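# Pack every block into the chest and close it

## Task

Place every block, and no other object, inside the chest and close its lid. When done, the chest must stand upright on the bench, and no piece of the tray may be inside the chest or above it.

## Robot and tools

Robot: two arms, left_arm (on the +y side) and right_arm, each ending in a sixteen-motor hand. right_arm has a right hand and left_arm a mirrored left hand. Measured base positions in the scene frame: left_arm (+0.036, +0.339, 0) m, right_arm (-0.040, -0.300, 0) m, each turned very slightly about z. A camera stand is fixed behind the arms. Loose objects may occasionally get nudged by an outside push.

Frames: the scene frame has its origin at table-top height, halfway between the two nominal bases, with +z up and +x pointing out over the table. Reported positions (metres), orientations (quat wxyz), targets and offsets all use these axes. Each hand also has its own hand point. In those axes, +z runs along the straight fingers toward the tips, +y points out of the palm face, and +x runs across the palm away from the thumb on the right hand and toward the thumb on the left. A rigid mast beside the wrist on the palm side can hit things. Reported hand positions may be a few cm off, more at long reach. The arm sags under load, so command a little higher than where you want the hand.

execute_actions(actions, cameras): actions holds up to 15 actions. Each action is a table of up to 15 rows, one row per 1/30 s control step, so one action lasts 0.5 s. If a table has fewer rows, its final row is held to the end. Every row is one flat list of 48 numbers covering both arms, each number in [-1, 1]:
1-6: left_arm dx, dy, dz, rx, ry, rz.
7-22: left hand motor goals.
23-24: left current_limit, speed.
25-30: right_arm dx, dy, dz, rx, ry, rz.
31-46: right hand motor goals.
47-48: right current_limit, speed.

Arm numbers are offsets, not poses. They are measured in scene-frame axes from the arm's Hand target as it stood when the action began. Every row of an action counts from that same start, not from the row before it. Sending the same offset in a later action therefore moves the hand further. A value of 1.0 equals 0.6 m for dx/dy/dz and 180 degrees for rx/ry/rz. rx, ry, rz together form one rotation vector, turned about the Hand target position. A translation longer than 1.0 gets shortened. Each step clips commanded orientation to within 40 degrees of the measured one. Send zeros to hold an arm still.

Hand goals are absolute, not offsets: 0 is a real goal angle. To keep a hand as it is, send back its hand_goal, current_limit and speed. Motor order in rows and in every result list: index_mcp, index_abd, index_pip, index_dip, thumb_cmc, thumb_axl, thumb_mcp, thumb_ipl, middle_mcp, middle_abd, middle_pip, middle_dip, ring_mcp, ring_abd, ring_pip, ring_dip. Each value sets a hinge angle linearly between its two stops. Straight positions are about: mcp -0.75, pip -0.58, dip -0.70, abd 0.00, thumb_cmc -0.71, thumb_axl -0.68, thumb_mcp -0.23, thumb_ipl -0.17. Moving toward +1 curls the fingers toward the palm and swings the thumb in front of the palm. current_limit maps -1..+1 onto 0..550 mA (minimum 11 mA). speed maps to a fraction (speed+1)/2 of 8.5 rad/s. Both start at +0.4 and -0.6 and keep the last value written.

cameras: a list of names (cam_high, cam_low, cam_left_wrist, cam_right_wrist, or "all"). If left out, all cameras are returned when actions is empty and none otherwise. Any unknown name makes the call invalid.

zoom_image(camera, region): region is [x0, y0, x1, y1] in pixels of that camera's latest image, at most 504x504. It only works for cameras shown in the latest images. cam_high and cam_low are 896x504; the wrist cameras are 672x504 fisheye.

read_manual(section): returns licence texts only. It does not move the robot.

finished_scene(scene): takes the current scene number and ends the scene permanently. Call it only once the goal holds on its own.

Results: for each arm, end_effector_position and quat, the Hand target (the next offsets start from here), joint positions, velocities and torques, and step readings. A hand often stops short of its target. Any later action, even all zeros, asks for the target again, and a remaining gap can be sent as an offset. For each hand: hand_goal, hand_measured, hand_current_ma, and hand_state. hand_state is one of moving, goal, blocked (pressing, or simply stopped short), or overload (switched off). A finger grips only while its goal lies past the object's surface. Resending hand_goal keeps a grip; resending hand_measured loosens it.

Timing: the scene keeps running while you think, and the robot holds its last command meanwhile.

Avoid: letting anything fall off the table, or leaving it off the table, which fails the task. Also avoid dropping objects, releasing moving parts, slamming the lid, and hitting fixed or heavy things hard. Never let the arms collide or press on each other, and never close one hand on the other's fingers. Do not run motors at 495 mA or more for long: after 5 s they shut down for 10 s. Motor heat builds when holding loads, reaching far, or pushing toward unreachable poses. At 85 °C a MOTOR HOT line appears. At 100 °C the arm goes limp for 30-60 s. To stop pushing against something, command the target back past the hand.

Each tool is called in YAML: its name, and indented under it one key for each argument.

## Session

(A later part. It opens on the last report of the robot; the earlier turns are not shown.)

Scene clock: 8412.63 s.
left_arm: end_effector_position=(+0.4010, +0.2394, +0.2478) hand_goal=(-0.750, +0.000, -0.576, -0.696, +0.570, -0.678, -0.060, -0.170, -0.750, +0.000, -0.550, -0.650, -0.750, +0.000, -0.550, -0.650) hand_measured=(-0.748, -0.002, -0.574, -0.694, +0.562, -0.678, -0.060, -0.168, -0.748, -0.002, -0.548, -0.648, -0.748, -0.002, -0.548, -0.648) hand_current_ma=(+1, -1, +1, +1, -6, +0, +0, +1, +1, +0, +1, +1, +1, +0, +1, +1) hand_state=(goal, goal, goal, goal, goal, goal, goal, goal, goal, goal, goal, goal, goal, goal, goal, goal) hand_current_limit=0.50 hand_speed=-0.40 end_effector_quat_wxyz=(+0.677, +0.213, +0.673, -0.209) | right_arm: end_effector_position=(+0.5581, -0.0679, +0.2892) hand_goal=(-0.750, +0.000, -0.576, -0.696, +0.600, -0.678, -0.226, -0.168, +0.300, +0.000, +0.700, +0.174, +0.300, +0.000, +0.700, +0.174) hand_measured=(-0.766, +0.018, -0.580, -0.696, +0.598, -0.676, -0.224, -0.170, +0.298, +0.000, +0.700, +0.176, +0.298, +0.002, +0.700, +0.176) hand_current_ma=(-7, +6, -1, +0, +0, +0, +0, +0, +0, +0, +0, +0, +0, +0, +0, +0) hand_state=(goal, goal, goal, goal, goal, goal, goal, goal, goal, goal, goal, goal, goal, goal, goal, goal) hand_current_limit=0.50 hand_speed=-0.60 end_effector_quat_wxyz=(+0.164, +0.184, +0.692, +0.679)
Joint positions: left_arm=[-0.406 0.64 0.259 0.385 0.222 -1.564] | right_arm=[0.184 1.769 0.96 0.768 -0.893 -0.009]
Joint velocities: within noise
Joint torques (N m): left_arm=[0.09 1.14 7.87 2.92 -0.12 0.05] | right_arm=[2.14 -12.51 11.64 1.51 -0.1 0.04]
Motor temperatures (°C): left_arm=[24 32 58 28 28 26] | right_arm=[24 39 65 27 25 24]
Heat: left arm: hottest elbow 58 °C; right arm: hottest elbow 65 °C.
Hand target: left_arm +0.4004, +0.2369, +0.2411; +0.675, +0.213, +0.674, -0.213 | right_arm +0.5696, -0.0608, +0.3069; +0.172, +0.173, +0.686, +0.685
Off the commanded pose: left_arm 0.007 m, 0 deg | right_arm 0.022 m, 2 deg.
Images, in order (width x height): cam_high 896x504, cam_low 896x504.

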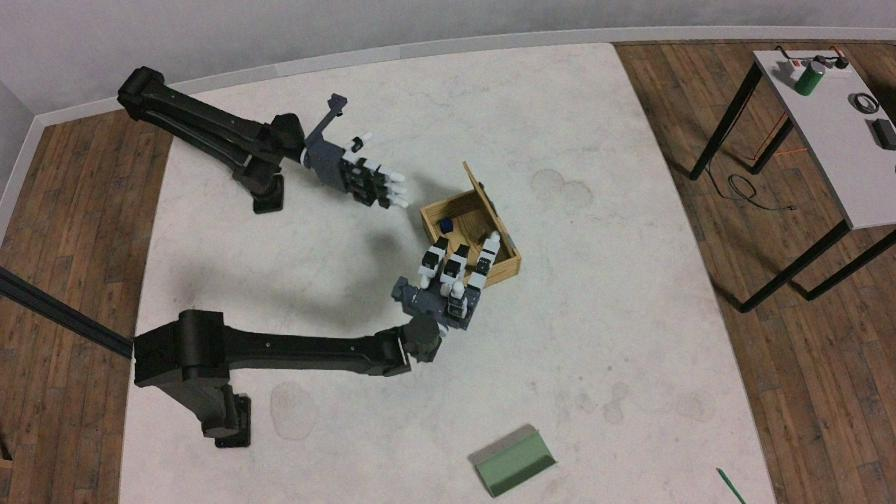

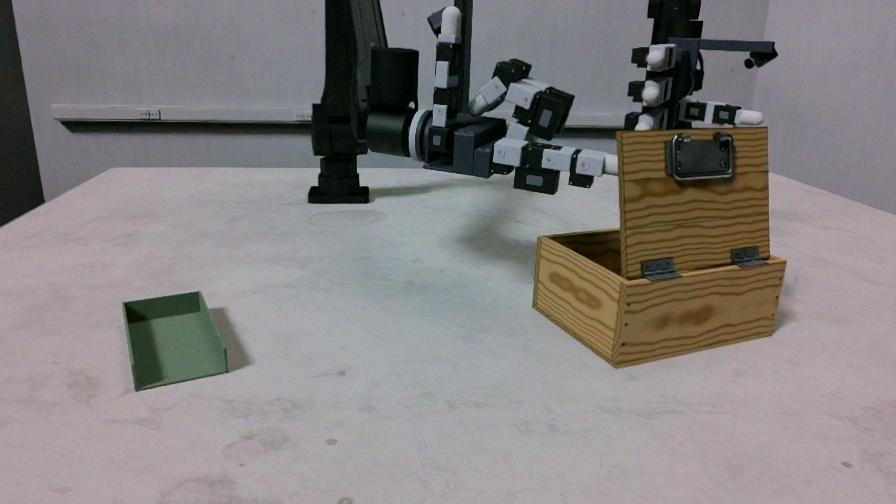

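execute_actions:
  actions:
    - [[-0.035,0.075,0.02,0,0,0,-0.75,0,-0.576,-0.696,0.571,-0.678,-0.06,-0.17,-0.75,0,-0.55,-0.65,-0.75,0,-0.55,-0.65,0.5,-0.4, -0.012,0.045,0,0,0,0,-0.75,0,-0.576,-0.696,0.6,-0.678,-0.226,-0.168,0.3,0,0.7,0.174,0.3,0,0.7,0.174,0.5,-0.6]]
    - [[-0.035,0.075,0.02,0,0,0,-0.75,0,-0.576,-0.696,0.571,-0.678,-0.06,-0.17,-0.75,0,-0.55,-0.65,-0.75,0,-0.55,-0.65,0.5,-0.4, 0,0,0,0,0,0,-0.75,0,-0.576,-0.696,0.6,-0.678,-0.226,-0.168,0.3,0,0.7,0.174,0.3,0,0.7,0.174,0.5,-0.6]]
  cameras: ["cam_high","cam_low"]

zoom_image:
  camera: "cam_high"
  region: [400, 150, 540, 310]

Scene clock: 8496.83 s.
left_arm: end_effector_position=(+0.3601, +0.3247, +0.2555) hand_goal=(-0.750, +0.000, -0.576, -0.696, +0.570, -0.678, -0.060, -0.170, -0.750, +0.000, -0.550, -0.650, -0.750, +0.000, -0.550, -0.650) hand_measured=(-0.750, -0.002, -0.574, -0.694, +0.562, -0.678, -0.060, -0.168, -0.750, -0.002, -0.548, -0.648, -0.750, -0.002, -0.548, -0.648) hand_current_ma=(+0, -1, +1, +1, -6, +0, +0, +1, +0, -1, +1, +1, +0, -1, +1, +1) hand_state=(goal, goal, goal, goal, goal, goal, goal, goal, goal, goal, goal, goal, goal, goal, goal, goal) hand_current_limit=0.50 hand_speed=-0.40 end_effector_quat_wxyz=(+0.671, +0.214, +0.677, -0.214) | right_arm: end_effector_position=(+0.5514, -0.0389, +0.2889) hand_goal=(-0.750, +0.000, -0.576, -0.696, +0.600, -0.678, -0.226, -0.168, +0.300, +0.000, +0.700, +0.174, +0.300, +0.000, +0.700, +0.174) hand_measured=(-0.766, +0.008, -0.580, -0.696, +0.598, -0.676, -0.224, -0.170, +0.298, +0.000, +0.700, +0.176, +0.298, +0.002, +0.700, +0.176) hand_current_ma=(-7, +2, -1, +0, +0, +0, +0, +0, +0, +0, +0, +0, +0, +0, +0, +0) hand_state=(goal, goal, goal, goal, goal, goal, goal, goal, goal, goal, goal, goal, goal, goal, goal, goal) hand_current_limit=0.50 hand_speed=-0.60 end_effector_quat_wxyz=(+0.163, +0.182, +0.693, +0.678)
Joint positions: left_arm=[0.103 0.292 0.23 0.05 0.739 -1.564] | right_arm=[0.242 1.769 0.96 0.768 -0.84 -0.009]
Joint torques (N m): left_arm=[1.55 1.73 10.06 1.52 0.2 0.03] | right_arm=[1.85 -12.75 11.38 1.59 -0.06 0.04]
Motor temperatures (°C): left_arm=[24 31 55 28 27 26] | right_arm=[24 39 65 27 25 24]
Heat: left arm: hottest elbow 55 °C; right arm: hottest elbow 65 °C.
Hand target: left_arm +0.3584, +0.3269, +0.2649; +0.675, +0.212, +0.674, -0.213 | right_arm +0.5625, -0.0339, +0.3069; +0.172, +0.173, +0.686, +0.685
Off the commanded pose: left_arm 0.010 m, 1 deg | right_arm 0.022 m, 2 deg.
Step readings (end_effector_position of left_arm | right_arm):
0: (+0.4010, +0.2394, +0.2478) | (+0.5581, -0.0679, +0.2892)
1: (+0.4009, +0.2392, +0.2475) | (+0.5582, -0.0680, +0.2892)
2: (+0.4003, +0.2381, +0.2473) | (+0.5583, -0.0667, +0.2892)
4: (+0.3969, +0.2413, +0.2461) | (+0.5595, -0.0637, +0.2890)
8: (+0.3881, +0.2672, +0.2525) | (+0.5559, -0.0499, +0.2889)
15: (+0.3813, +0.2785, +0.2566) | (+0.5514, -0.0389, +0.2889)
16: (+0.3811, +0.2782, +0.2554) | (+0.5514, -0.0389, +0.2889)
17: (+0.3799, +0.2778, +0.2542) | (+0.5514, -0.0389, +0.2889)
19: (+0.3763, +0.2833, +0.2532) | (+0.5514, -0.0389, +0.2889)
23: (+0.3675, +0.3118, +0.2639) | (+0.5514, -0.0389, +0.2889)
30: (+0.3608, +0.3236, +0.2590) | (+0.5514, -0.0389, +0.2889)
Images, in order (width x height): cam_high 896x504, cam_low 896x504.

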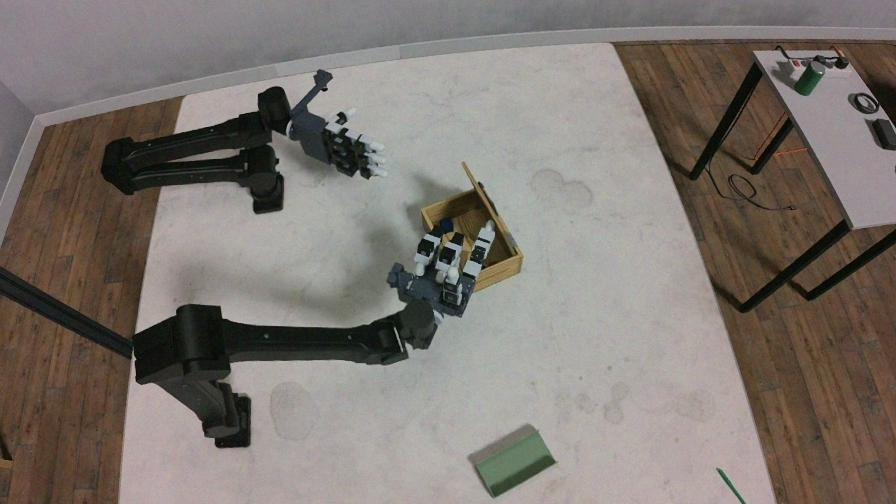

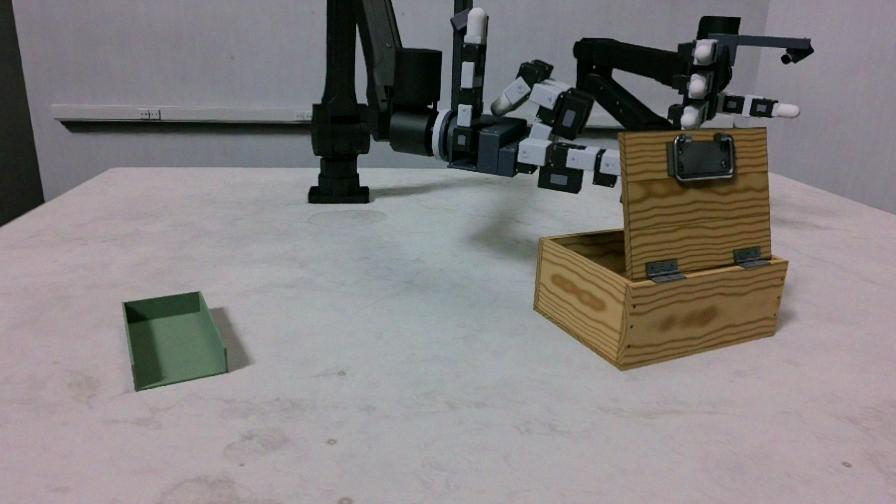

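Scaled by 3.150.

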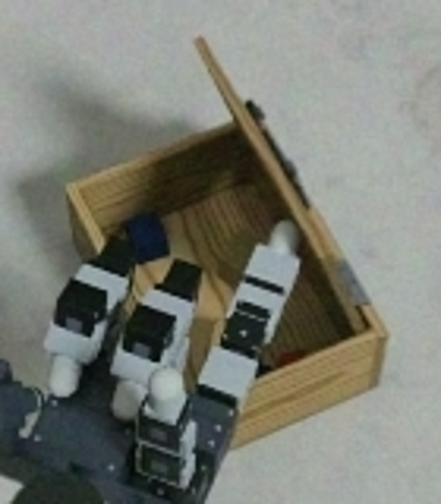

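execute_actions:
  actions:
    - [[0,0,0,0,0,0,-0.75,0,-0.576,-0.696,0.571,-0.678,-0.06,-0.17,-0.75,0,-0.55,-0.65,-0.75,0,-0.55,-0.65,0.5,-0.4, -0.034,-0.01,-0.015,0,0,0,-0.75,0,-0.576,-0.696,0.6,-0.678,-0.226,-0.168,0.3,0,0.7,0.174,0.3,0,0.7,0.174,0.5,-0.6]]
  cameras: ["cam_high","cam_low"]

Scene clock: 8507.63 s.
left_arm: end_effector_position=(+0.3599, +0.3246, +0.2555) hand_goal=(-0.750, +0.000, -0.576, -0.696, +0.570, -0.678, -0.060, -0.170, -0.750, +0.000, -0.550, -0.650, -0.750, +0.000, -0.550, -0.650) hand_measured=(-0.750, -0.002, -0.574, -0.694, +0.562, -0.678, -0.060, -0.168, -0.750, -0.002, -0.548, -0.648, -0.750, -0.002, -0.548, -0.648) hand_current_ma=(+0, -1, +1, +1, -6, +0, +0, +1, +0, -1, +1, +1, +0, -1, +1, +1) hand_state=(goal, goal, goal, goal, goal, goal, goal, goal, goal, goal, goal, goal, goal, goal, goal, goal) hand_current_limit=0.50 hand_speed=-0.40 end_effector_quat_wxyz=(+0.671, +0.215, +0.677, -0.214) | right_arm: end_effector_position=(+0.5457, -0.0403, +0.2821) hand_goal=(-0.750, +0.000, -0.576, -0.696, +0.600, -0.678, -0.226, -0.168, +0.300, +0.000, +0.700, +0.174, +0.300, +0.000, +0.700, +0.174) hand_measured=(-0.766, +0.008, -0.580, -0.696, +0.598, -0.676, -0.224, -0.170, +0.298, +0.000, +0.700, +0.176, +0.298, +0.002, +0.700, +0.176) hand_current_ma=(-7, +2, -1, +0, +0, +0, +0, +0, +0, +0, +0, +0, +0, +0, +0, +0) hand_state=(goal, goal, goal, goal, goal, goal, goal, goal, goal, goal, goal, goal, goal, goal, goal, goal) hand_current_limit=0.50 hand_speed=-0.60 end_effector_quat_wxyz=(+0.162, +0.183, +0.694, +0.678)
Joint positions: left_arm=[0.106 0.292 0.23 0.05 0.744 -1.564] | right_arm=[0.242 1.769 0.938 0.786 -0.84 -0.009]
Joint torques (N m): left_arm=[1.67 1.55 10.07 1.43 0.18 0.05] | right_arm=[1.67 -14.27 7.47 2.52 -0.13 0.03]
Motor temperatures (°C): left_arm=[24 31 57 28 27 26] | right_arm=[24 39 65 27 25 24]
Heat: left arm: hottest elbow 57 °C; right arm: hottest elbow 65 °C.
Hand target: left_arm +0.3584, +0.3269, +0.2649; +0.675, +0.212, +0.674, -0.213 | right_arm +0.5421, -0.0399, +0.2980; +0.172, +0.173, +0.686, +0.685
Off the commanded pose: left_arm 0.010 m, 1 deg | right_arm 0.016 m, 2 deg.
Step readings (end_effector_position of left_arm | right_arm):
0: (+0.3600, +0.3246, +0.2555) | (+0.5514, -0.0389, +0.2889)
1: (+0.3601, +0.3247, +0.2555) | (+0.5514, -0.0389, +0.2889)
2: (+0.3600, +0.3246, +0.2555) | (+0.5514, -0.0389, +0.2889)
4: (+0.3600, +0.3246, +0.2555) | (+0.5513, -0.0389, +0.2889)
8: (+0.3600, +0.3246, +0.2555) | (+0.5481, -0.0397, +0.2859)
15: (+0.3599, +0.3246, +0.2555) | (+0.5457, -0.0403, +0.2821)
Images, in order (width x height): cam_high 896x504, cam_low 896x504.

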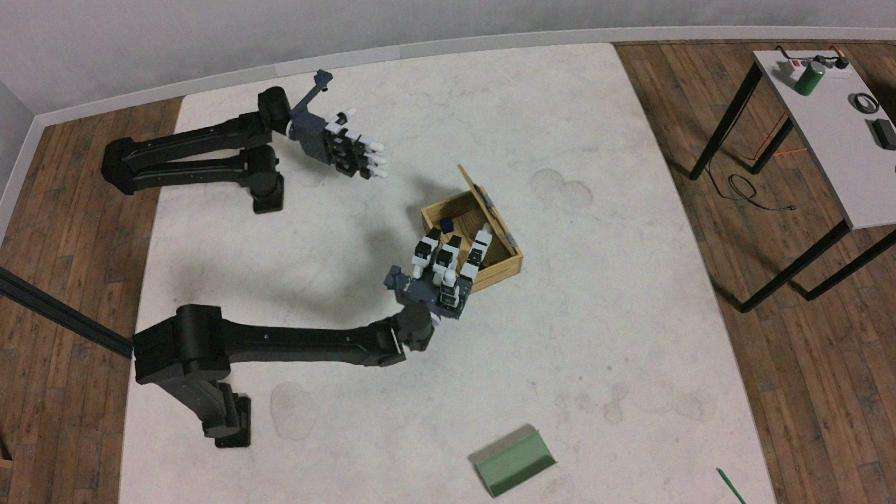

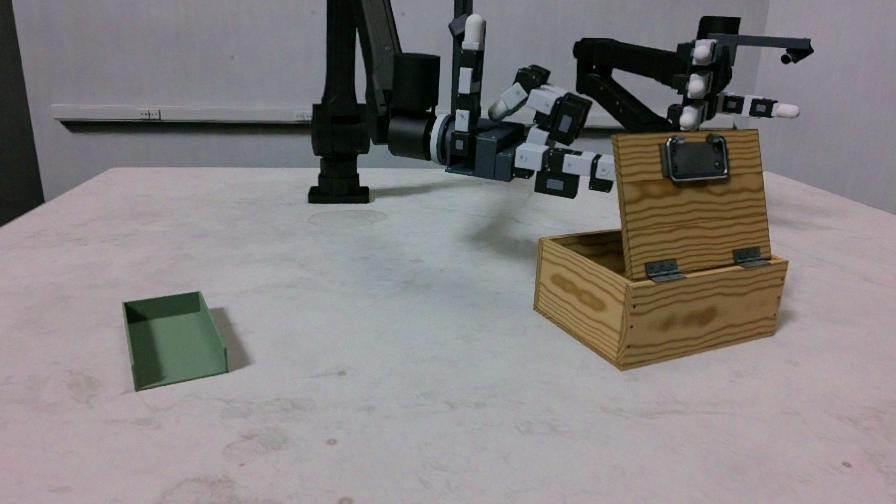

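execute_actions:
  actions:
    - [[0,0,0,0,0,0,-0.75,0,-0.576,-0.696,0.571,-0.678,-0.06,-0.17,-0.75,0,-0.55,-0.65,-0.75,0,-0.55,-0.65,0.5,-0.4, -0.03,-0.009,-0.014,0,0,0,-0.75,0,-0.576,-0.696,0.6,-0.678,-0.226,-0.168,0.3,0,0.7,0.174,0.3,0,0.7,0.174,0.5,-0.6]]
    - [[0,0,0,0,0,0,-0.75,0,-0.576,-0.696,0.571,-0.678,-0.06,-0.17,-0.75,0,-0.55,-0.65,-0.75,0,-0.55,-0.65,0.5,-0.4, -0.025,-0.009,-0.018,0,0,0,-0.75,0,-0.576,-0.696,0.6,-0.678,-0.226,-0.168,0.3,0,0.7,0.174,0.3,0,0.7,0.174,0.5,-0.6]]
  cameras: ["cam_high","cam_low"]

zoom_image:
  camera: "cam_high"
  region: [370, 150, 540, 330]

Scene clock: 8522.67 s.
left_arm: end_effector_position=(+0.3599, +0.3246, +0.2555) hand_goal=(-0.750, +0.000, -0.576, -0.696, +0.570, -0.678, -0.060, -0.170, -0.750, +0.000, -0.550, -0.650, -0.750, +0.000, -0.550, -0.650) hand_measured=(-0.750, -0.002, -0.574, -0.694, +0.562, -0.678, -0.060, -0.168, -0.750, -0.002, -0.548, -0.648, -0.750, -0.002, -0.548, -0.648) hand_current_ma=(+0, -1, +1, +1, -6, +0, +0, +1, +0, -1, +1, +1, +0, -1, +1, +1) hand_state=(goal, goal, goal, goal, goal, goal, goal, goal, goal, goal, goal, goal, goal, goal, goal, goal) hand_current_limit=0.50 hand_speed=-0.40 end_effector_quat_wxyz=(+0.671, +0.215, +0.677, -0.214) | right_arm: end_effector_position=(+0.5119, -0.0481, +0.2508) hand_goal=(-0.750, +0.000, -0.576, -0.696, +0.600, -0.678, -0.226, -0.168, +0.300, +0.000, +0.700, +0.174, +0.300, +0.000, +0.700, +0.174) hand_measured=(-0.788, +0.012, -0.594, -0.702, +0.598, -0.676, -0.224, -0.170, +0.298, +0.000, +0.700, +0.176, +0.298, +0.002, +0.700, +0.176) hand_current_ma=(-35, +3, -8, -1, +0, +0, +0, +0, +0, +0, +0, +0, +0, +0, +0, +0) hand_state=(blocked, goal, goal, goal, goal, goal, goal, goal, goal, goal, goal, goal, goal, goal, goal, goal) hand_current_limit=0.50 hand_speed=-0.60 end_effector_quat_wxyz=(+0.152, +0.191, +0.698, +0.673)
Joint positions: left_arm=[0.106 0.292 0.23 0.05 0.744 -1.564] | right_arm=[0.242 1.759 0.817 0.868 -0.842 -0.009]
Joint torques (N m): left_arm=[1.67 1.61 10.1 1.37 0.19 0.01] | right_arm=[1.2 -14.27 7.3 2.8 -0.24 0.03]
Motor temperatures (°C): left_arm=[24 31 59 28 27 26] | right_arm=[24 39 62 27 25 24]
Heat: left arm: hottest elbow 59 °C; right arm: hottest elbow 62 °C.
Hand target: left_arm +0.3584, +0.3269, +0.2649; +0.675, +0.212, +0.674, -0.213 | right_arm +0.5091, -0.0507, +0.2786; +0.172, +0.173, +0.686, +0.685
Off the commanded pose: left_arm 0.010 m, 1 deg | right_arm 0.028 m, 4 deg.
Step readings (end_effector_position of left_arm | right_arm):
0: (+0.3599, +0.3246, +0.2555) | (+0.5457, -0.0403, +0.2821)
1: (+0.3599, +0.3246, +0.2555) | (+0.5455, -0.0403, +0.2818)
2: (+0.3599, +0.3246, +0.2555) | (+0.5443, -0.0406, +0.2811)
4: (+0.3599, +0.3246, +0.2555) | (+0.5398, -0.0417, +0.2783)
8: (+0.3599, +0.3246, +0.2555) | (+0.5306, -0.0438, +0.2680)
15: (+0.3599, +0.3246, +0.2555) | (+0.5281, -0.0444, +0.2650)
16: (+0.3599, +0.3246, +0.2555) | (+0.5280, -0.0444, +0.2649)
17: (+0.3599, +0.3246, +0.2555) | (+0.5269, -0.0447, +0.2646)
19: (+0.3599, +0.3246, +0.2555) | (+0.5228, -0.0457, +0.2626)
23: (+0.3599, +0.3246, +0.2555) | (+0.5144, -0.0476, +0.2530)
30: (+0.3599, +0.3246, +0.2555) | (+0.5120, -0.0481, +0.2507)
Images, in order (width x height): cam_high 896x504, cam_low 896x504.

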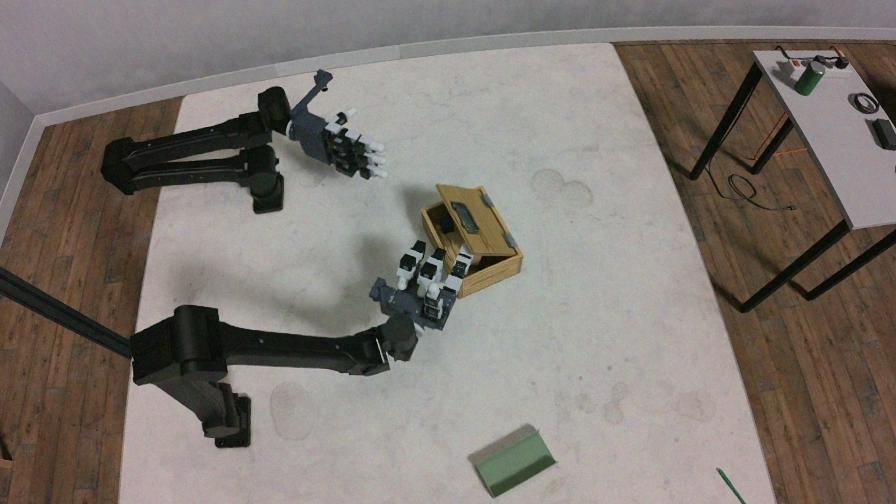

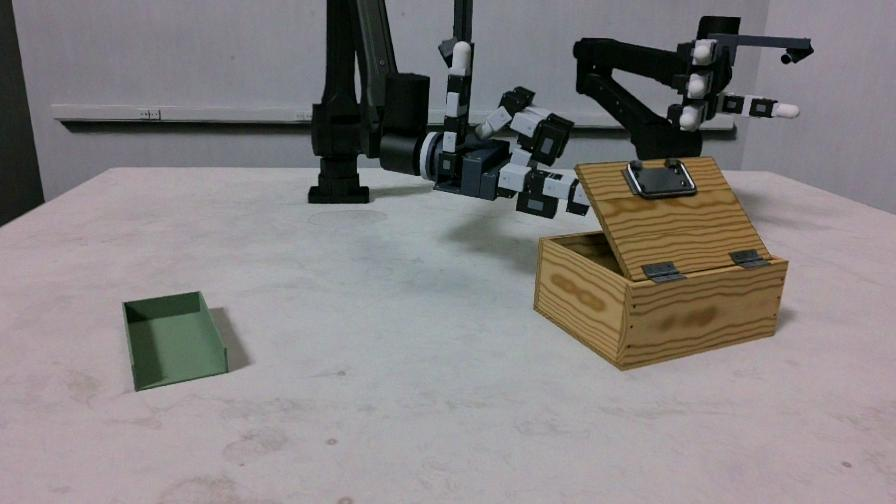

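Scaled by 2.800.

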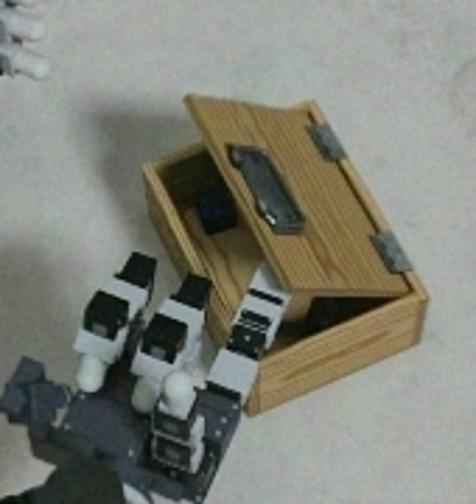

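execute_actions:
  actions:
    - [[0,0,0,0,0,0,-0.75,0,-0.576,-0.696,0.571,-0.678,-0.06,-0.17,-0.75,0,-0.55,-0.65,-0.75,0,-0.55,-0.65,0.5,-0.4, -0.028,-0.015,-0.022,0,0,0,-0.75,0,-0.576,-0.696,0.6,-0.678,-0.226,-0.168,0.3,0,0.7,0.174,0.3,0,0.7,0.174,0.5,-0.6]]
  cameras: ["cam_high","cam_low"]

zoom_image:
  camera: "cam_high"
  region: [370, 150, 540, 330]

Scene clock: 8547.90 s.
left_arm: end_effector_position=(+0.3599, +0.3246, +0.2555) hand_goal=(-0.750, +0.000, -0.576, -0.696, +0.570, -0.678, -0.060, -0.170, -0.750, +0.000, -0.550, -0.650, -0.750, +0.000, -0.550, -0.650) hand_measured=(-0.750, -0.002, -0.574, -0.694, +0.562, -0.678, -0.060, -0.168, -0.750, -0.002, -0.548, -0.648, -0.750, -0.002, -0.548, -0.648) hand_current_ma=(+0, -1, +1, +1, -6, +0, +0, +1, +0, -1, +1, +1, +0, -1, +1, +1) hand_state=(goal, goal, goal, goal, goal, goal, goal, goal, goal, goal, goal, goal, goal, goal, goal, goal) hand_current_limit=0.50 hand_speed=-0.40 end_effector_quat_wxyz=(+0.671, +0.215, +0.677, -0.214) | right_arm: end_effector_position=(+0.4930, -0.0520, +0.2373) hand_goal=(-0.750, +0.000, -0.576, -0.696, +0.600, -0.678, -0.226, -0.168, +0.300, +0.000, +0.700, +0.174, +0.300, +0.000, +0.700, +0.174) hand_measured=(-0.804, +0.000, -0.606, -0.708, +0.598, -0.676, -0.224, -0.170, +0.298, +0.000, +0.700, +0.176, +0.298, +0.002, +0.700, +0.176) hand_current_ma=(-67, +0, -19, -3, +0, +0, +0, +0, +0, +0, +0, +0, +0, +0, +0, +0) hand_state=(blocked, goal, blocked, goal, goal, goal, goal, goal, goal, goal, goal, goal, goal, goal, goal, goal) hand_current_limit=0.50 hand_speed=-0.60 end_effector_quat_wxyz=(+0.147, +0.191, +0.700, +0.673)
Joint positions: left_arm=[0.106 0.292 0.23 0.05 0.744 -1.564] | right_arm=[0.241 1.757 0.757 0.922 -0.849 -0.008]
Joint torques (N m): left_arm=[1.73 1.73 10.13 1.4 0.18 0.05] | right_arm=[0.32 -13.74 6.93 2.92 -0.37 0.01]
Motor temperatures (°C): left_arm=[24 31 61 27 27 26] | right_arm=[24 41 57 27 25 24]
Heat: left arm: hottest elbow 61 °C; right arm: hottest elbow 57 °C.
Hand target: left_arm +0.3584, +0.3269, +0.2649; +0.675, +0.212, +0.674, -0.213 | right_arm +0.4923, -0.0597, +0.2657; +0.172, +0.173, +0.686, +0.685
Off the commanded pose: left_arm 0.010 m, 1 deg | right_arm 0.029 m, 4 deg.
Step readings (end_effector_position of left_arm | right_arm):
0: (+0.3599, +0.3246, +0.2555) | (+0.5119, -0.0481, +0.2508)
1: (+0.3599, +0.3246, +0.2555) | (+0.5117, -0.0481, +0.2507)
2: (+0.3599, +0.3246, +0.2555) | (+0.5104, -0.0483, +0.2505)
4: (+0.3599, +0.3246, +0.2555) | (+0.5056, -0.0492, +0.2486)
8: (+0.3599, +0.3246, +0.2555) | (+0.4959, -0.0512, +0.2386)
15: (+0.3599, +0.3246, +0.2555) | (+0.4931, -0.0520, +0.2370)
Images, in order (width x height): cam_high 896x504, cam_low 896x504.

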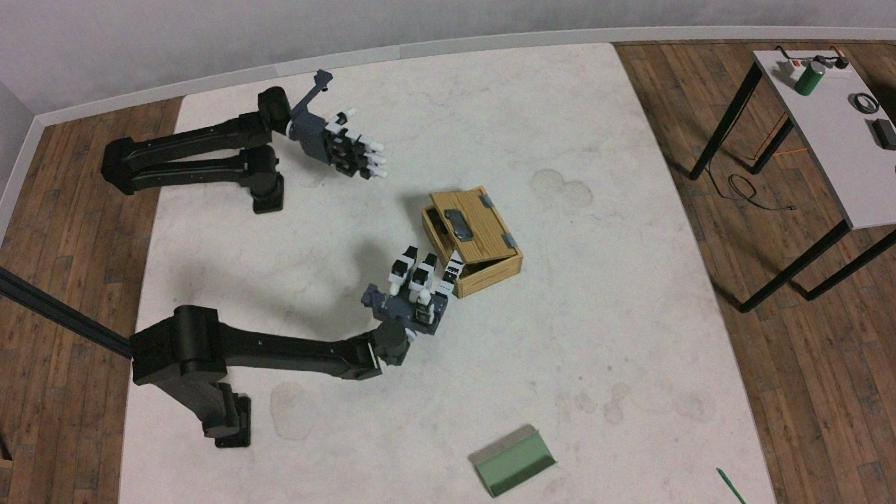

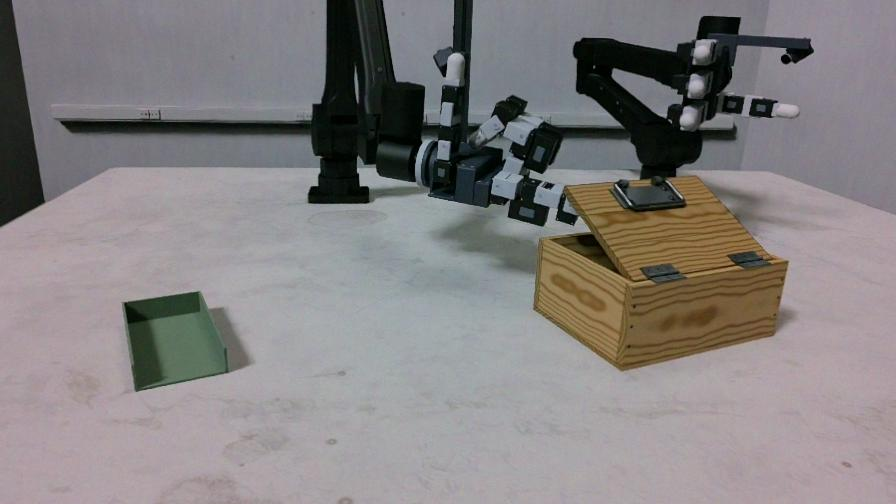

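Scaled by 2.800.

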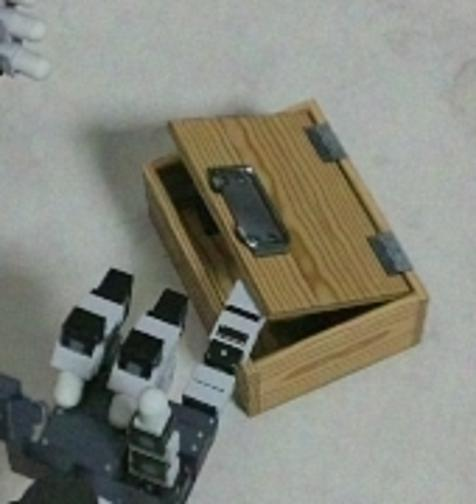

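execute_actions:
  actions:
    - [[0,0,0,0,0,0,-0.75,0,-0.576,-0.696,0.571,-0.678,-0.06,-0.17,-0.75,0,-0.55,-0.65,-0.75,0,-0.55,-0.65,0.5,-0.4, -0.028,-0.025,-0.018,0,0,0,-0.75,0,-0.576,-0.696,0.6,-0.678,-0.226,-0.168,0.3,0,0.7,0.174,0.3,0,0.7,0.174,0.5,-0.6]]
  cameras: ["cam_high","cam_low"]

zoom_image:
  camera: "cam_high"
  region: [370, 150, 540, 330]

zoom_image:
  camera: "cam_low"
  region: [420, 60, 820, 400]

Scene clock: 8560.50 s.
left_arm: end_effector_position=(+0.3599, +0.3246, +0.2555) hand_goal=(-0.750, +0.000, -0.576, -0.696, +0.570, -0.678, -0.060, -0.170, -0.750, +0.000, -0.550, -0.650, -0.750, +0.000, -0.550, -0.650) hand_measured=(-0.750, -0.002, -0.574, -0.694, +0.562, -0.678, -0.060, -0.168, -0.750, -0.002, -0.548, -0.648, -0.750, -0.002, -0.548, -0.648) hand_current_ma=(+0, -1, +1, +1, -6, +0, +0, +1, +0, -1, +1, +1, +0, -1, +1, +1) hand_state=(goal, goal, goal, goal, goal, goal, goal, goal, goal, goal, goal, goal, goal, goal, goal, goal) hand_current_limit=0.50 hand_speed=-0.40 end_effector_quat_wxyz=(+0.671, +0.215, +0.677, -0.214) | right_arm: end_effector_position=(+0.4759, -0.0654, +0.2267) hand_goal=(-0.750, +0.000, -0.576, -0.696, +0.600, -0.678, -0.226, -0.168, +0.300, +0.000, +0.700, +0.174, +0.300, +0.000, +0.700, +0.174) hand_measured=(-0.804, +0.002, -0.606, -0.708, +0.598, -0.676, -0.224, -0.170, +0.298, +0.000, +0.700, +0.176, +0.298, +0.002, +0.700, +0.176) hand_current_ma=(-67, +0, -19, -3, +0, +0, +0, +0, +0, +0, +0, +0, +0, +0, +0, +0) hand_state=(blocked, goal, blocked, goal, goal, goal, goal, goal, goal, goal, goal, goal, goal, goal, goal, goal) hand_current_limit=0.50 hand_speed=-0.60 end_effector_quat_wxyz=(+0.145, +0.189, +0.699, +0.674)
Joint positions: left_arm=[0.106 0.292 0.23 0.05 0.744 -1.564] | right_arm=[0.219 1.756 0.699 0.979 -0.877 -0.008]
Joint torques (N m): left_arm=[1.67 1.44 10.07 1.42 0.17 0.03] | right_arm=[0.03 -13.57 6.34 2.89 -0.3 0]
Motor temperatures (°C): left_arm=[24 31 61 27 27 26] | right_arm=[24 41 57 27 25 24]
Heat: left arm: hottest elbow 61 °C; right arm: hottest elbow 57 °C.
Hand target: left_arm +0.3584, +0.3269, +0.2649; +0.675, +0.212, +0.674, -0.213 | right_arm +0.4754, -0.0746, +0.2548; +0.172, +0.173, +0.686, +0.685
Off the commanded pose: left_arm 0.010 m, 1 deg | right_arm 0.030 m, 4 deg.
Step readings (end_effector_position of left_arm | right_arm):
0: (+0.3599, +0.3246, +0.2555) | (+0.4930, -0.0520, +0.2373)
1: (+0.3599, +0.3246, +0.2555) | (+0.4928, -0.0520, +0.2372)
2: (+0.3599, +0.3246, +0.2555) | (+0.4916, -0.0530, +0.2370)
4: (+0.3599, +0.3246, +0.2555) | (+0.4866, -0.0556, +0.2354)
8: (+0.3599, +0.3246, +0.2555) | (+0.4782, -0.0629, +0.2271)
15: (+0.3599, +0.3246, +0.2555) | (+0.4760, -0.0654, +0.2264)
Images, in order (width x height): cam_high 896x504, cam_low 896x504.

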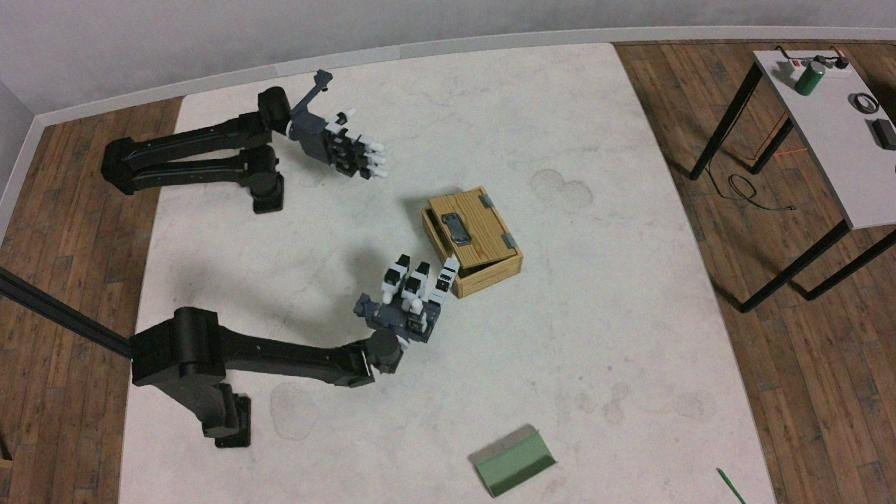

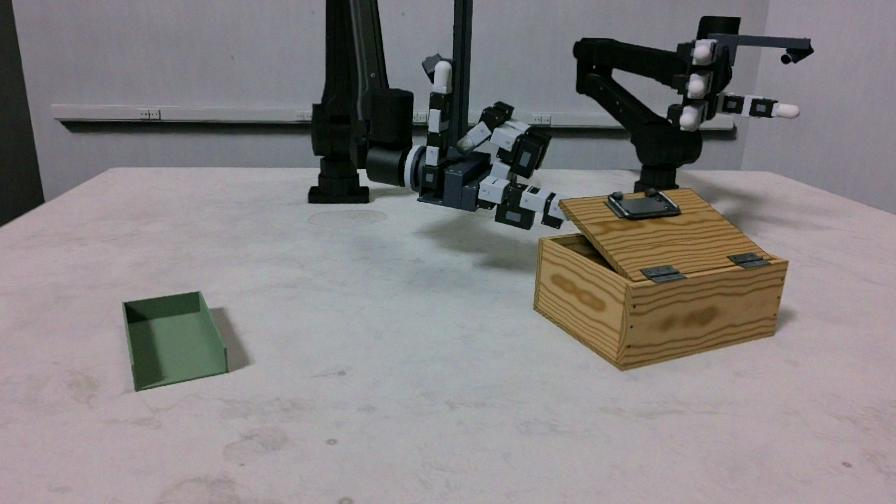

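Scaled by 2.800.

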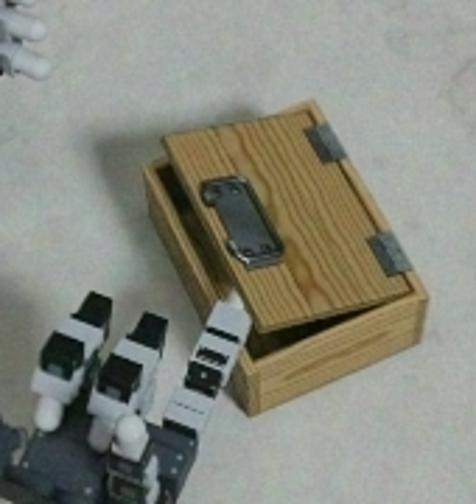

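Scaled by 1.260.

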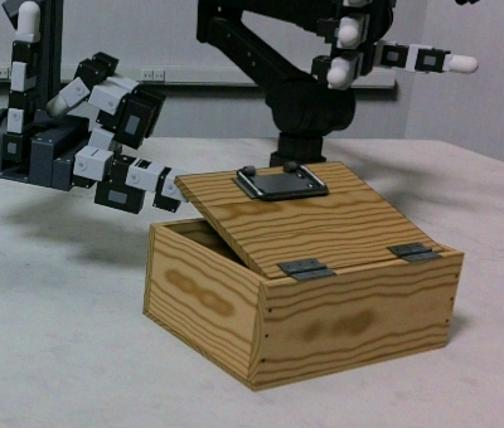

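execute_actions:
  actions:
    - [[0,0,0,0,0,0,-0.75,0,-0.576,-0.696,0.571,-0.678,-0.06,-0.17,-0.75,0,-0.55,-0.65,-0.75,0,-0.55,-0.65,0.5,-0.4, -0.004,-0.004,-0.022,0,0,0,-0.75,0,-0.576,-0.696,0.6,-0.678,-0.226,-0.168,0.3,0,0.7,0.174,0.3,0,0.7,0.174,0.5,-0.6]]
  cameras: ["cam_high","cam_low"]

zoom_image:
  camera: "cam_high"
  region: [370, 150, 540, 330]

zoom_image:
  camera: "cam_low"
  region: [420, 60, 820, 400]

Scene clock: 8586.60 s.
left_arm: end_effector_position=(+0.3599, +0.3246, +0.2555) hand_goal=(-0.750, +0.000, -0.576, -0.696, +0.570, -0.678, -0.060, -0.170, -0.750, +0.000, -0.550, -0.650, -0.750, +0.000, -0.550, -0.650) hand_measured=(-0.750, -0.002, -0.574, -0.694, +0.562, -0.678, -0.060, -0.168, -0.750, -0.002, -0.548, -0.648, -0.750, -0.002, -0.548, -0.648) hand_current_ma=(+0, -1, +1, +1, -6, +0, +0, +1, +0, -1, +1, +1, +0, -1, +1, +1) hand_state=(goal, goal, goal, goal, goal, goal, goal, goal, goal, goal, goal, goal, goal, goal, goal, goal) hand_current_limit=0.50 hand_speed=-0.40 end_effector_quat_wxyz=(+0.671, +0.215, +0.677, -0.214) | right_arm: end_effector_position=(+0.4708, -0.0691, +0.2315) hand_goal=(-0.750, +0.000, -0.576, -0.696, +0.600, -0.678, -0.226, -0.168, +0.300, +0.000, +0.700, +0.174, +0.300, +0.000, +0.700, +0.174) hand_measured=(-0.804, +0.002, -0.606, -0.708, +0.598, -0.676, -0.224, -0.170, +0.298, +0.000, +0.700, +0.176, +0.298, +0.002, +0.700, +0.176) hand_current_ma=(-67, +0, -19, -3, +0, +0, +0, +0, +0, +0, +0, +0, +0, +0, +0, +0) hand_state=(blocked, goal, blocked, goal, goal, goal, goal, goal, goal, goal, goal, goal, goal, goal, goal, goal) hand_current_limit=0.50 hand_speed=-0.60 end_effector_quat_wxyz=(+0.156, +0.179, +0.694, +0.679)
Joint positions: left_arm=[0.106 0.292 0.23 0.05 0.744 -1.564] | right_arm=[0.213 1.756 0.688 1.023 -0.882 -0.008]
Joint torques (N m): left_arm=[1.85 1.67 10.09 1.46 0.18 0.04] | right_arm=[0.09 -10.87 6.15 2.82 -0.29 0.01]
Motor temperatures (°C): left_arm=[24 31 62 27 27 26] | right_arm=[24 39 54 27 25 24]
Heat: left arm: hottest elbow 62 °C; right arm: hottest elbow 54 °C.
Hand target: left_arm +0.3584, +0.3269, +0.2649; +0.675, +0.212, +0.674, -0.213 | right_arm +0.4731, -0.0771, +0.2416; +0.172, +0.173, +0.686, +0.685
Off the commanded pose: left_arm 0.010 m, 1 deg | right_arm 0.013 m, 2 deg.
Step readings (end_effector_position of left_arm | right_arm):
0: (+0.3599, +0.3246, +0.2555) | (+0.4759, -0.0654, +0.2268)
1: (+0.3599, +0.3246, +0.2555) | (+0.4759, -0.0654, +0.2268)
2: (+0.3599, +0.3246, +0.2555) | (+0.4754, -0.0657, +0.2272)
4: (+0.3599, +0.3246, +0.2555) | (+0.4740, -0.0665, +0.2287)
8: (+0.3599, +0.3246, +0.2555) | (+0.4715, -0.0685, +0.2299)
15: (+0.3599, +0.3246, +0.2555) | (+0.4709, -0.0691, +0.2314)
Images, in order (width x height): cam_high 896x504, cam_low 896x504.

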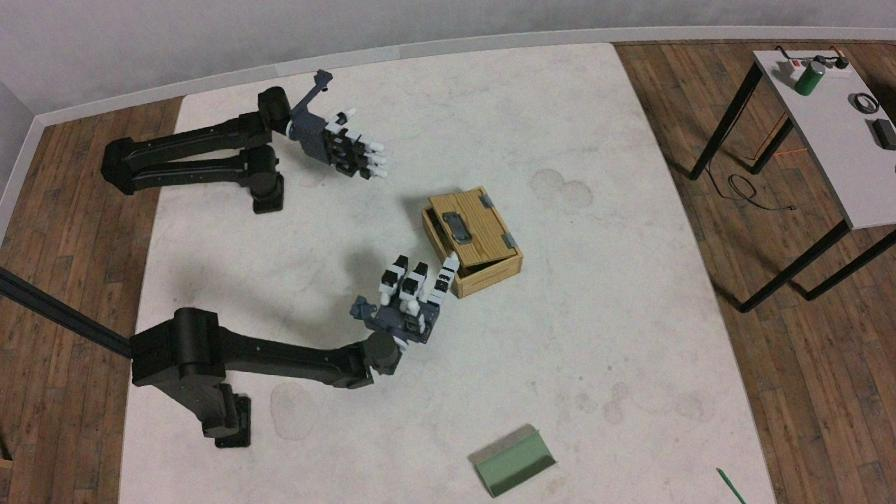

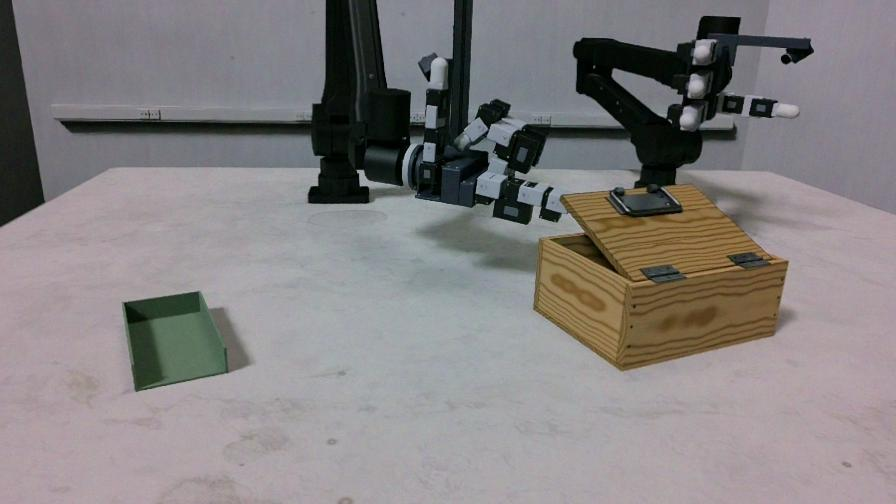

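Scaled by 2.800.

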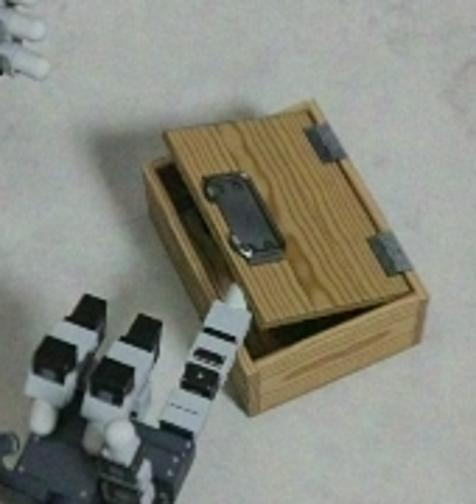

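Scaled by 1.260.

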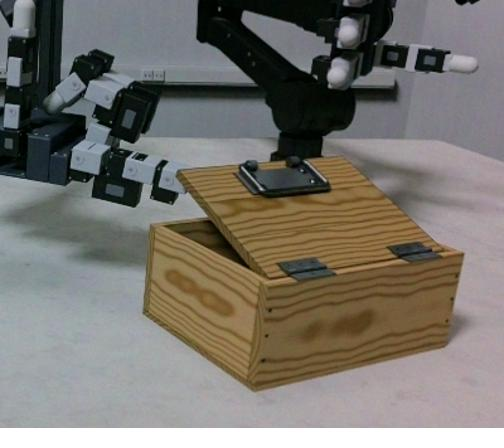

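execute_actions:
  actions:
    - [[0,0,0,0,0,0,-0.75,0,-0.576,-0.696,0.571,-0.678,-0.06,-0.17,-0.75,0,-0.55,-0.65,-0.75,0,-0.55,-0.65,0.5,-0.4, 0.018,0.01,-0.02,0,0,0,-0.75,0,-0.576,-0.696,0.6,-0.678,-0.226,-0.168,0.3,0,0.7,0.174,0.3,0,0.7,0.174,0.5,-0.6]]
  cameras: ["cam_high","cam_low"]

zoom_image:
  camera: "cam_high"
  region: [370, 150, 540, 330]

zoom_image:
  camera: "cam_low"
  region: [420, 60, 820, 400]

Scene clock: 8600.03 s.
left_arm: end_effector_position=(+0.3599, +0.3246, +0.2555) hand_goal=(-0.750, +0.000, -0.576, -0.696, +0.570, -0.678, -0.060, -0.170, -0.750, +0.000, -0.550, -0.650, -0.750, +0.000, -0.550, -0.650) hand_measured=(-0.750, -0.002, -0.574, -0.694, +0.562, -0.678, -0.060, -0.168, -0.750, -0.002, -0.548, -0.648, -0.750, -0.002, -0.548, -0.648) hand_current_ma=(+0, -1, +1, +1, -6, +0, +0, +1, +0, -1, +1, +1, +0, -1, +1, +1) hand_state=(goal, goal, goal, goal, goal, goal, goal, goal, goal, goal, goal, goal, goal, goal, goal, goal) hand_current_limit=0.50 hand_speed=-0.40 end_effector_quat_wxyz=(+0.671, +0.215, +0.677, -0.214) | right_arm: end_effector_position=(+0.4732, -0.0688, +0.2115) hand_goal=(-0.750, +0.000, -0.576, -0.696, +0.600, -0.678, -0.226, -0.168, +0.300, +0.000, +0.700, +0.174, +0.300, +0.000, +0.700, +0.174) hand_measured=(-0.782, +0.010, -0.600, -0.708, +0.598, -0.676, -0.224, -0.170, +0.298, +0.000, +0.700, +0.176, +0.298, +0.002, +0.700, +0.176) hand_current_ma=(-25, +2, -13, -4, +0, +0, +0, +0, +0, +0, +0, +0, +0, +0, +0, +0) hand_state=(blocked, goal, blocked, goal, goal, goal, goal, goal, goal, goal, goal, goal, goal, goal, goal, goal) hand_current_limit=0.50 hand_speed=-0.60 end_effector_quat_wxyz=(+0.151, +0.186, +0.697, +0.676)
Joint positions: left_arm=[0.106 0.292 0.23 0.05 0.744 -1.564] | right_arm=[0.213 1.806 0.688 1.053 -0.88 -0.008]
Joint torques (N m): left_arm=[1.96 1.67 10.06 1.46 0.18 0.04] | right_arm=[0.79 -11.11 8.35 2.63 -0.07 0.02]
Motor temperatures (°C): left_arm=[24 31 62 27 27 26] | right_arm=[24 38 53 27 25 24]
Heat: left arm: hottest elbow 62 °C; right arm: hottest elbow 53 °C.
Hand target: left_arm +0.3584, +0.3269, +0.2649; +0.675, +0.212, +0.674, -0.213 | right_arm +0.4839, -0.0711, +0.2296; +0.172, +0.173, +0.686, +0.685
Off the commanded pose: left_arm 0.010 m, 1 deg | right_arm 0.021 m, 3 deg.
Step readings (end_effector_position of left_arm | right_arm):
0: (+0.3599, +0.3246, +0.2555) | (+0.4708, -0.0691, +0.2316)
1: (+0.3599, +0.3246, +0.2555) | (+0.4708, -0.0691, +0.2314)
2: (+0.3599, +0.3246, +0.2555) | (+0.4708, -0.0691, +0.2308)
4: (+0.3599, +0.3246, +0.2555) | (+0.4710, -0.0691, +0.2280)
8: (+0.3599, +0.3246, +0.2555) | (+0.4732, -0.0687, +0.2134)
15: (+0.3599, +0.3246, +0.2555) | (+0.4732, -0.0688, +0.2115)
Images, in order (width x height): cam_high 896x504, cam_low 896x504.

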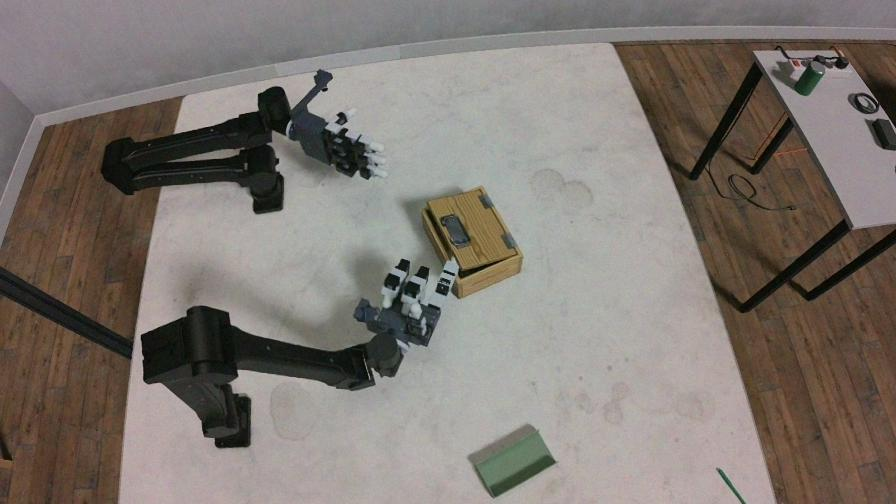

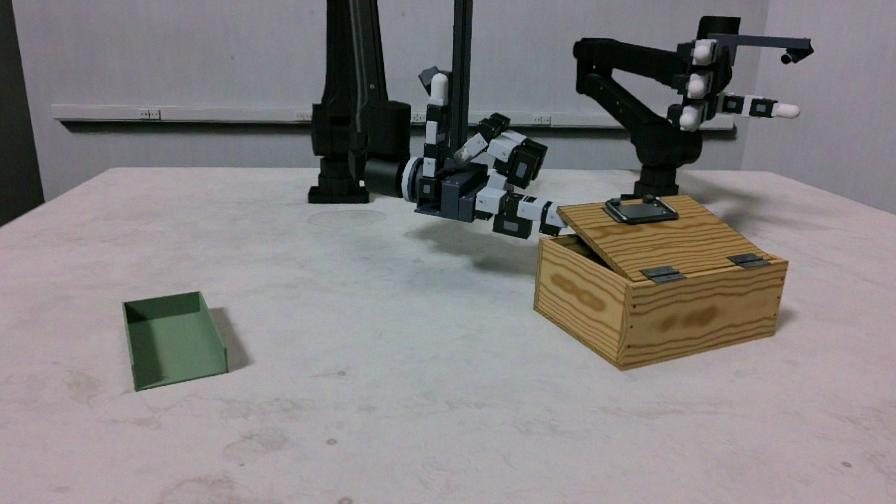

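Scaled by 2.800.

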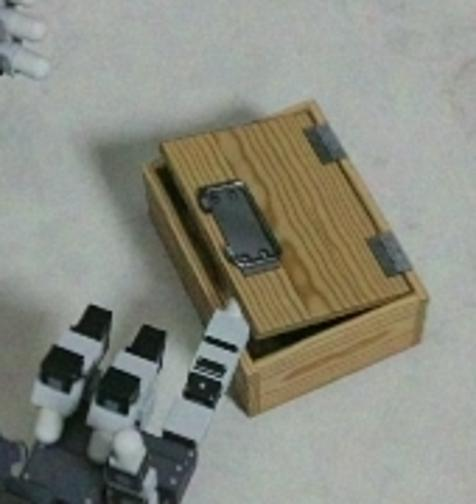

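Scaled by 1.260.

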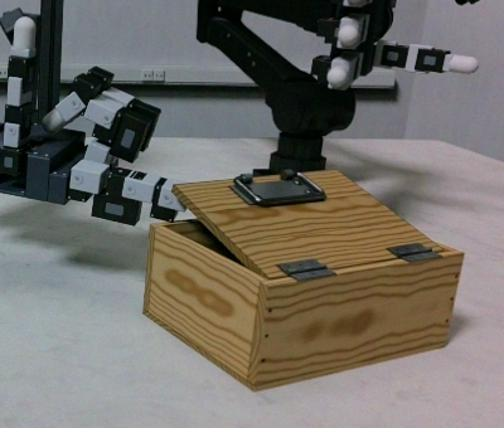

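execute_actions:
  actions:
    - [[0,0,0,0,0,0,-0.75,0,-0.576,-0.696,0.571,-0.678,-0.06,-0.17,-0.75,0,-0.55,-0.65,-0.75,0,-0.55,-0.65,0.5,-0.4,0.008,0.004,-0.018,0,0,0,-0.75,0,-0.576,-0.696,0.6,-0.678,-0.226,-0.168,0.3,0,0.7,0.174,0.3,0,0.7,0.174,0.5,-0.6]]
  cameras: ["cam_high","cam_low"]

Scene clock: 8636.80 s.
left_arm: end_effector_position=(+0.3599, +0.3246, +0.2555) hand_goal=(-0.750, +0.000, -0.576, -0.696, +0.570, -0.678, -0.060, -0.170, -0.750, +0.000, -0.550, -0.650, -0.750, +0.000, -0.550, -0.650) hand_measured=(-0.750, -0.002, -0.574, -0.694, +0.562, -0.678, -0.060, -0.168, -0.750, -0.002, -0.548, -0.648, -0.750, -0.002, -0.548, -0.648) hand_current_ma=(+0, -1, +1, +1, -6, +0, +0, +1, +0, -1, +1, +1, +0, -1, +1, +1) hand_state=(goal, goal, goal, goal, goal, goal, goal, goal, goal, goal, goal, goal, goal, goal, goal, goal) hand_current_limit=0.50 hand_speed=-0.40 end_effector_quat_wxyz=(+0.671, +0.215, +0.677, -0.214) | right_arm: end_effector_position=(+0.4757, -0.0683, +0.2075) hand_goal=(-0.750, +0.000, -0.576, -0.696, +0.600, -0.678, -0.226, -0.168, +0.300, +0.000, +0.700, +0.174, +0.300, +0.000, +0.700, +0.174) hand_measured=(-0.768, +0.018, -0.594, -0.708, +0.598, -0.676, -0.224, -0.170, +0.298, +0.000, +0.700, +0.176, +0.298, +0.002, +0.700, +0.176) hand_current_ma=(-10, +6, -9, -4, +0, +0, +0, +0, +0, +0, +0, +0, +0, +0, +0, +0) hand_state=(goal, goal, goal, goal, goal, goal, goal, goal, goal, goal, goal, goal, goal, goal, goal, goal) hand_current_limit=0.50 hand_speed=-0.60 end_effector_quat_wxyz=(+0.156, +0.181, +0.695, +0.679)
Joint positions: left_arm=[0.106 0.292 0.23 0.05 0.744 -1.564] | right_arm=[0.213 1.834 0.699 1.087 -0.88 -0.008]
Joint torques (N m): left_arm=[1.67 1.55 10.03 1.44 0.17 0.02] | right_arm=[1.08 -10.34 8.57 2.3 0.03 0.02]
Motor temperatures (°C): left_arm=[24 31 63 27 27 26] | right_arm=[24 39 53 27 25 24]
Heat: left arm: hottest elbow 63 °C; right arm: hottest elbow 53 °C.
Hand target: left_arm +0.3584, +0.3269, +0.2649; +0.675, +0.212, +0.674, -0.213 | right_arm +0.4887, -0.0687, +0.2188; +0.172, +0.173, +0.686, +0.685
Off the commanded pose: left_arm 0.010 m, 1 deg | right_arm 0.017 m, 2 deg.
Step readings (end_effector_position of left_arm | right_arm):
0: (+0.3599, +0.3246, +0.2555) | (+0.4732, -0.0688, +0.2115)
1: (+0.3599, +0.3246, +0.2555) | (+0.4732, -0.0688, +0.2115)
2: (+0.3599, +0.3246, +0.2555) | (+0.4732, -0.0688, +0.2112)
4: (+0.3599, +0.3246, +0.2555) | (+0.4731, -0.0688, +0.2102)
8: (+0.3599, +0.3246, +0.2555) | (+0.4749, -0.0684, +0.2081)
15: (+0.3599, +0.3246, +0.2555) | (+0.4758, -0.0683, +0.2074)
Images, in order (width x height): cam_high 896x504, cam_low 896x504.

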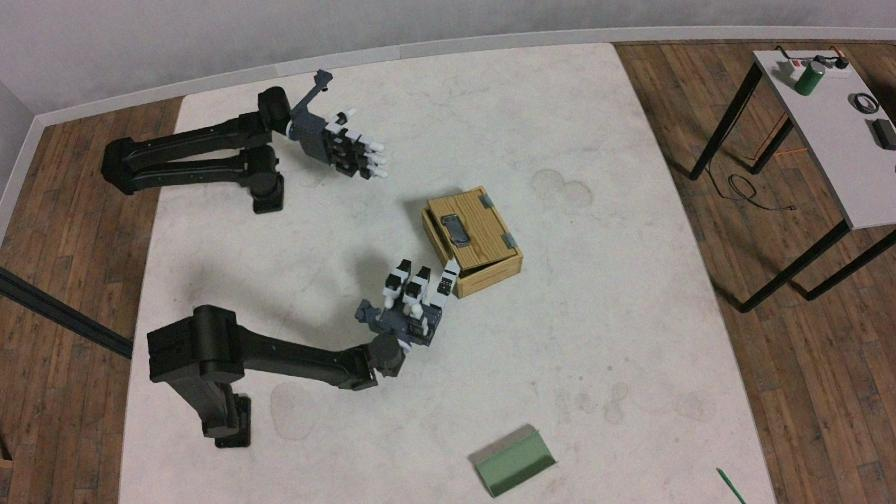

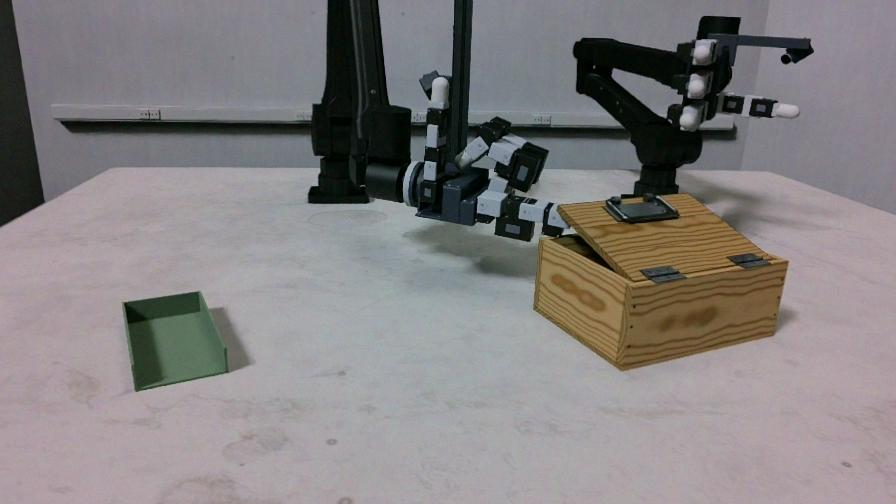

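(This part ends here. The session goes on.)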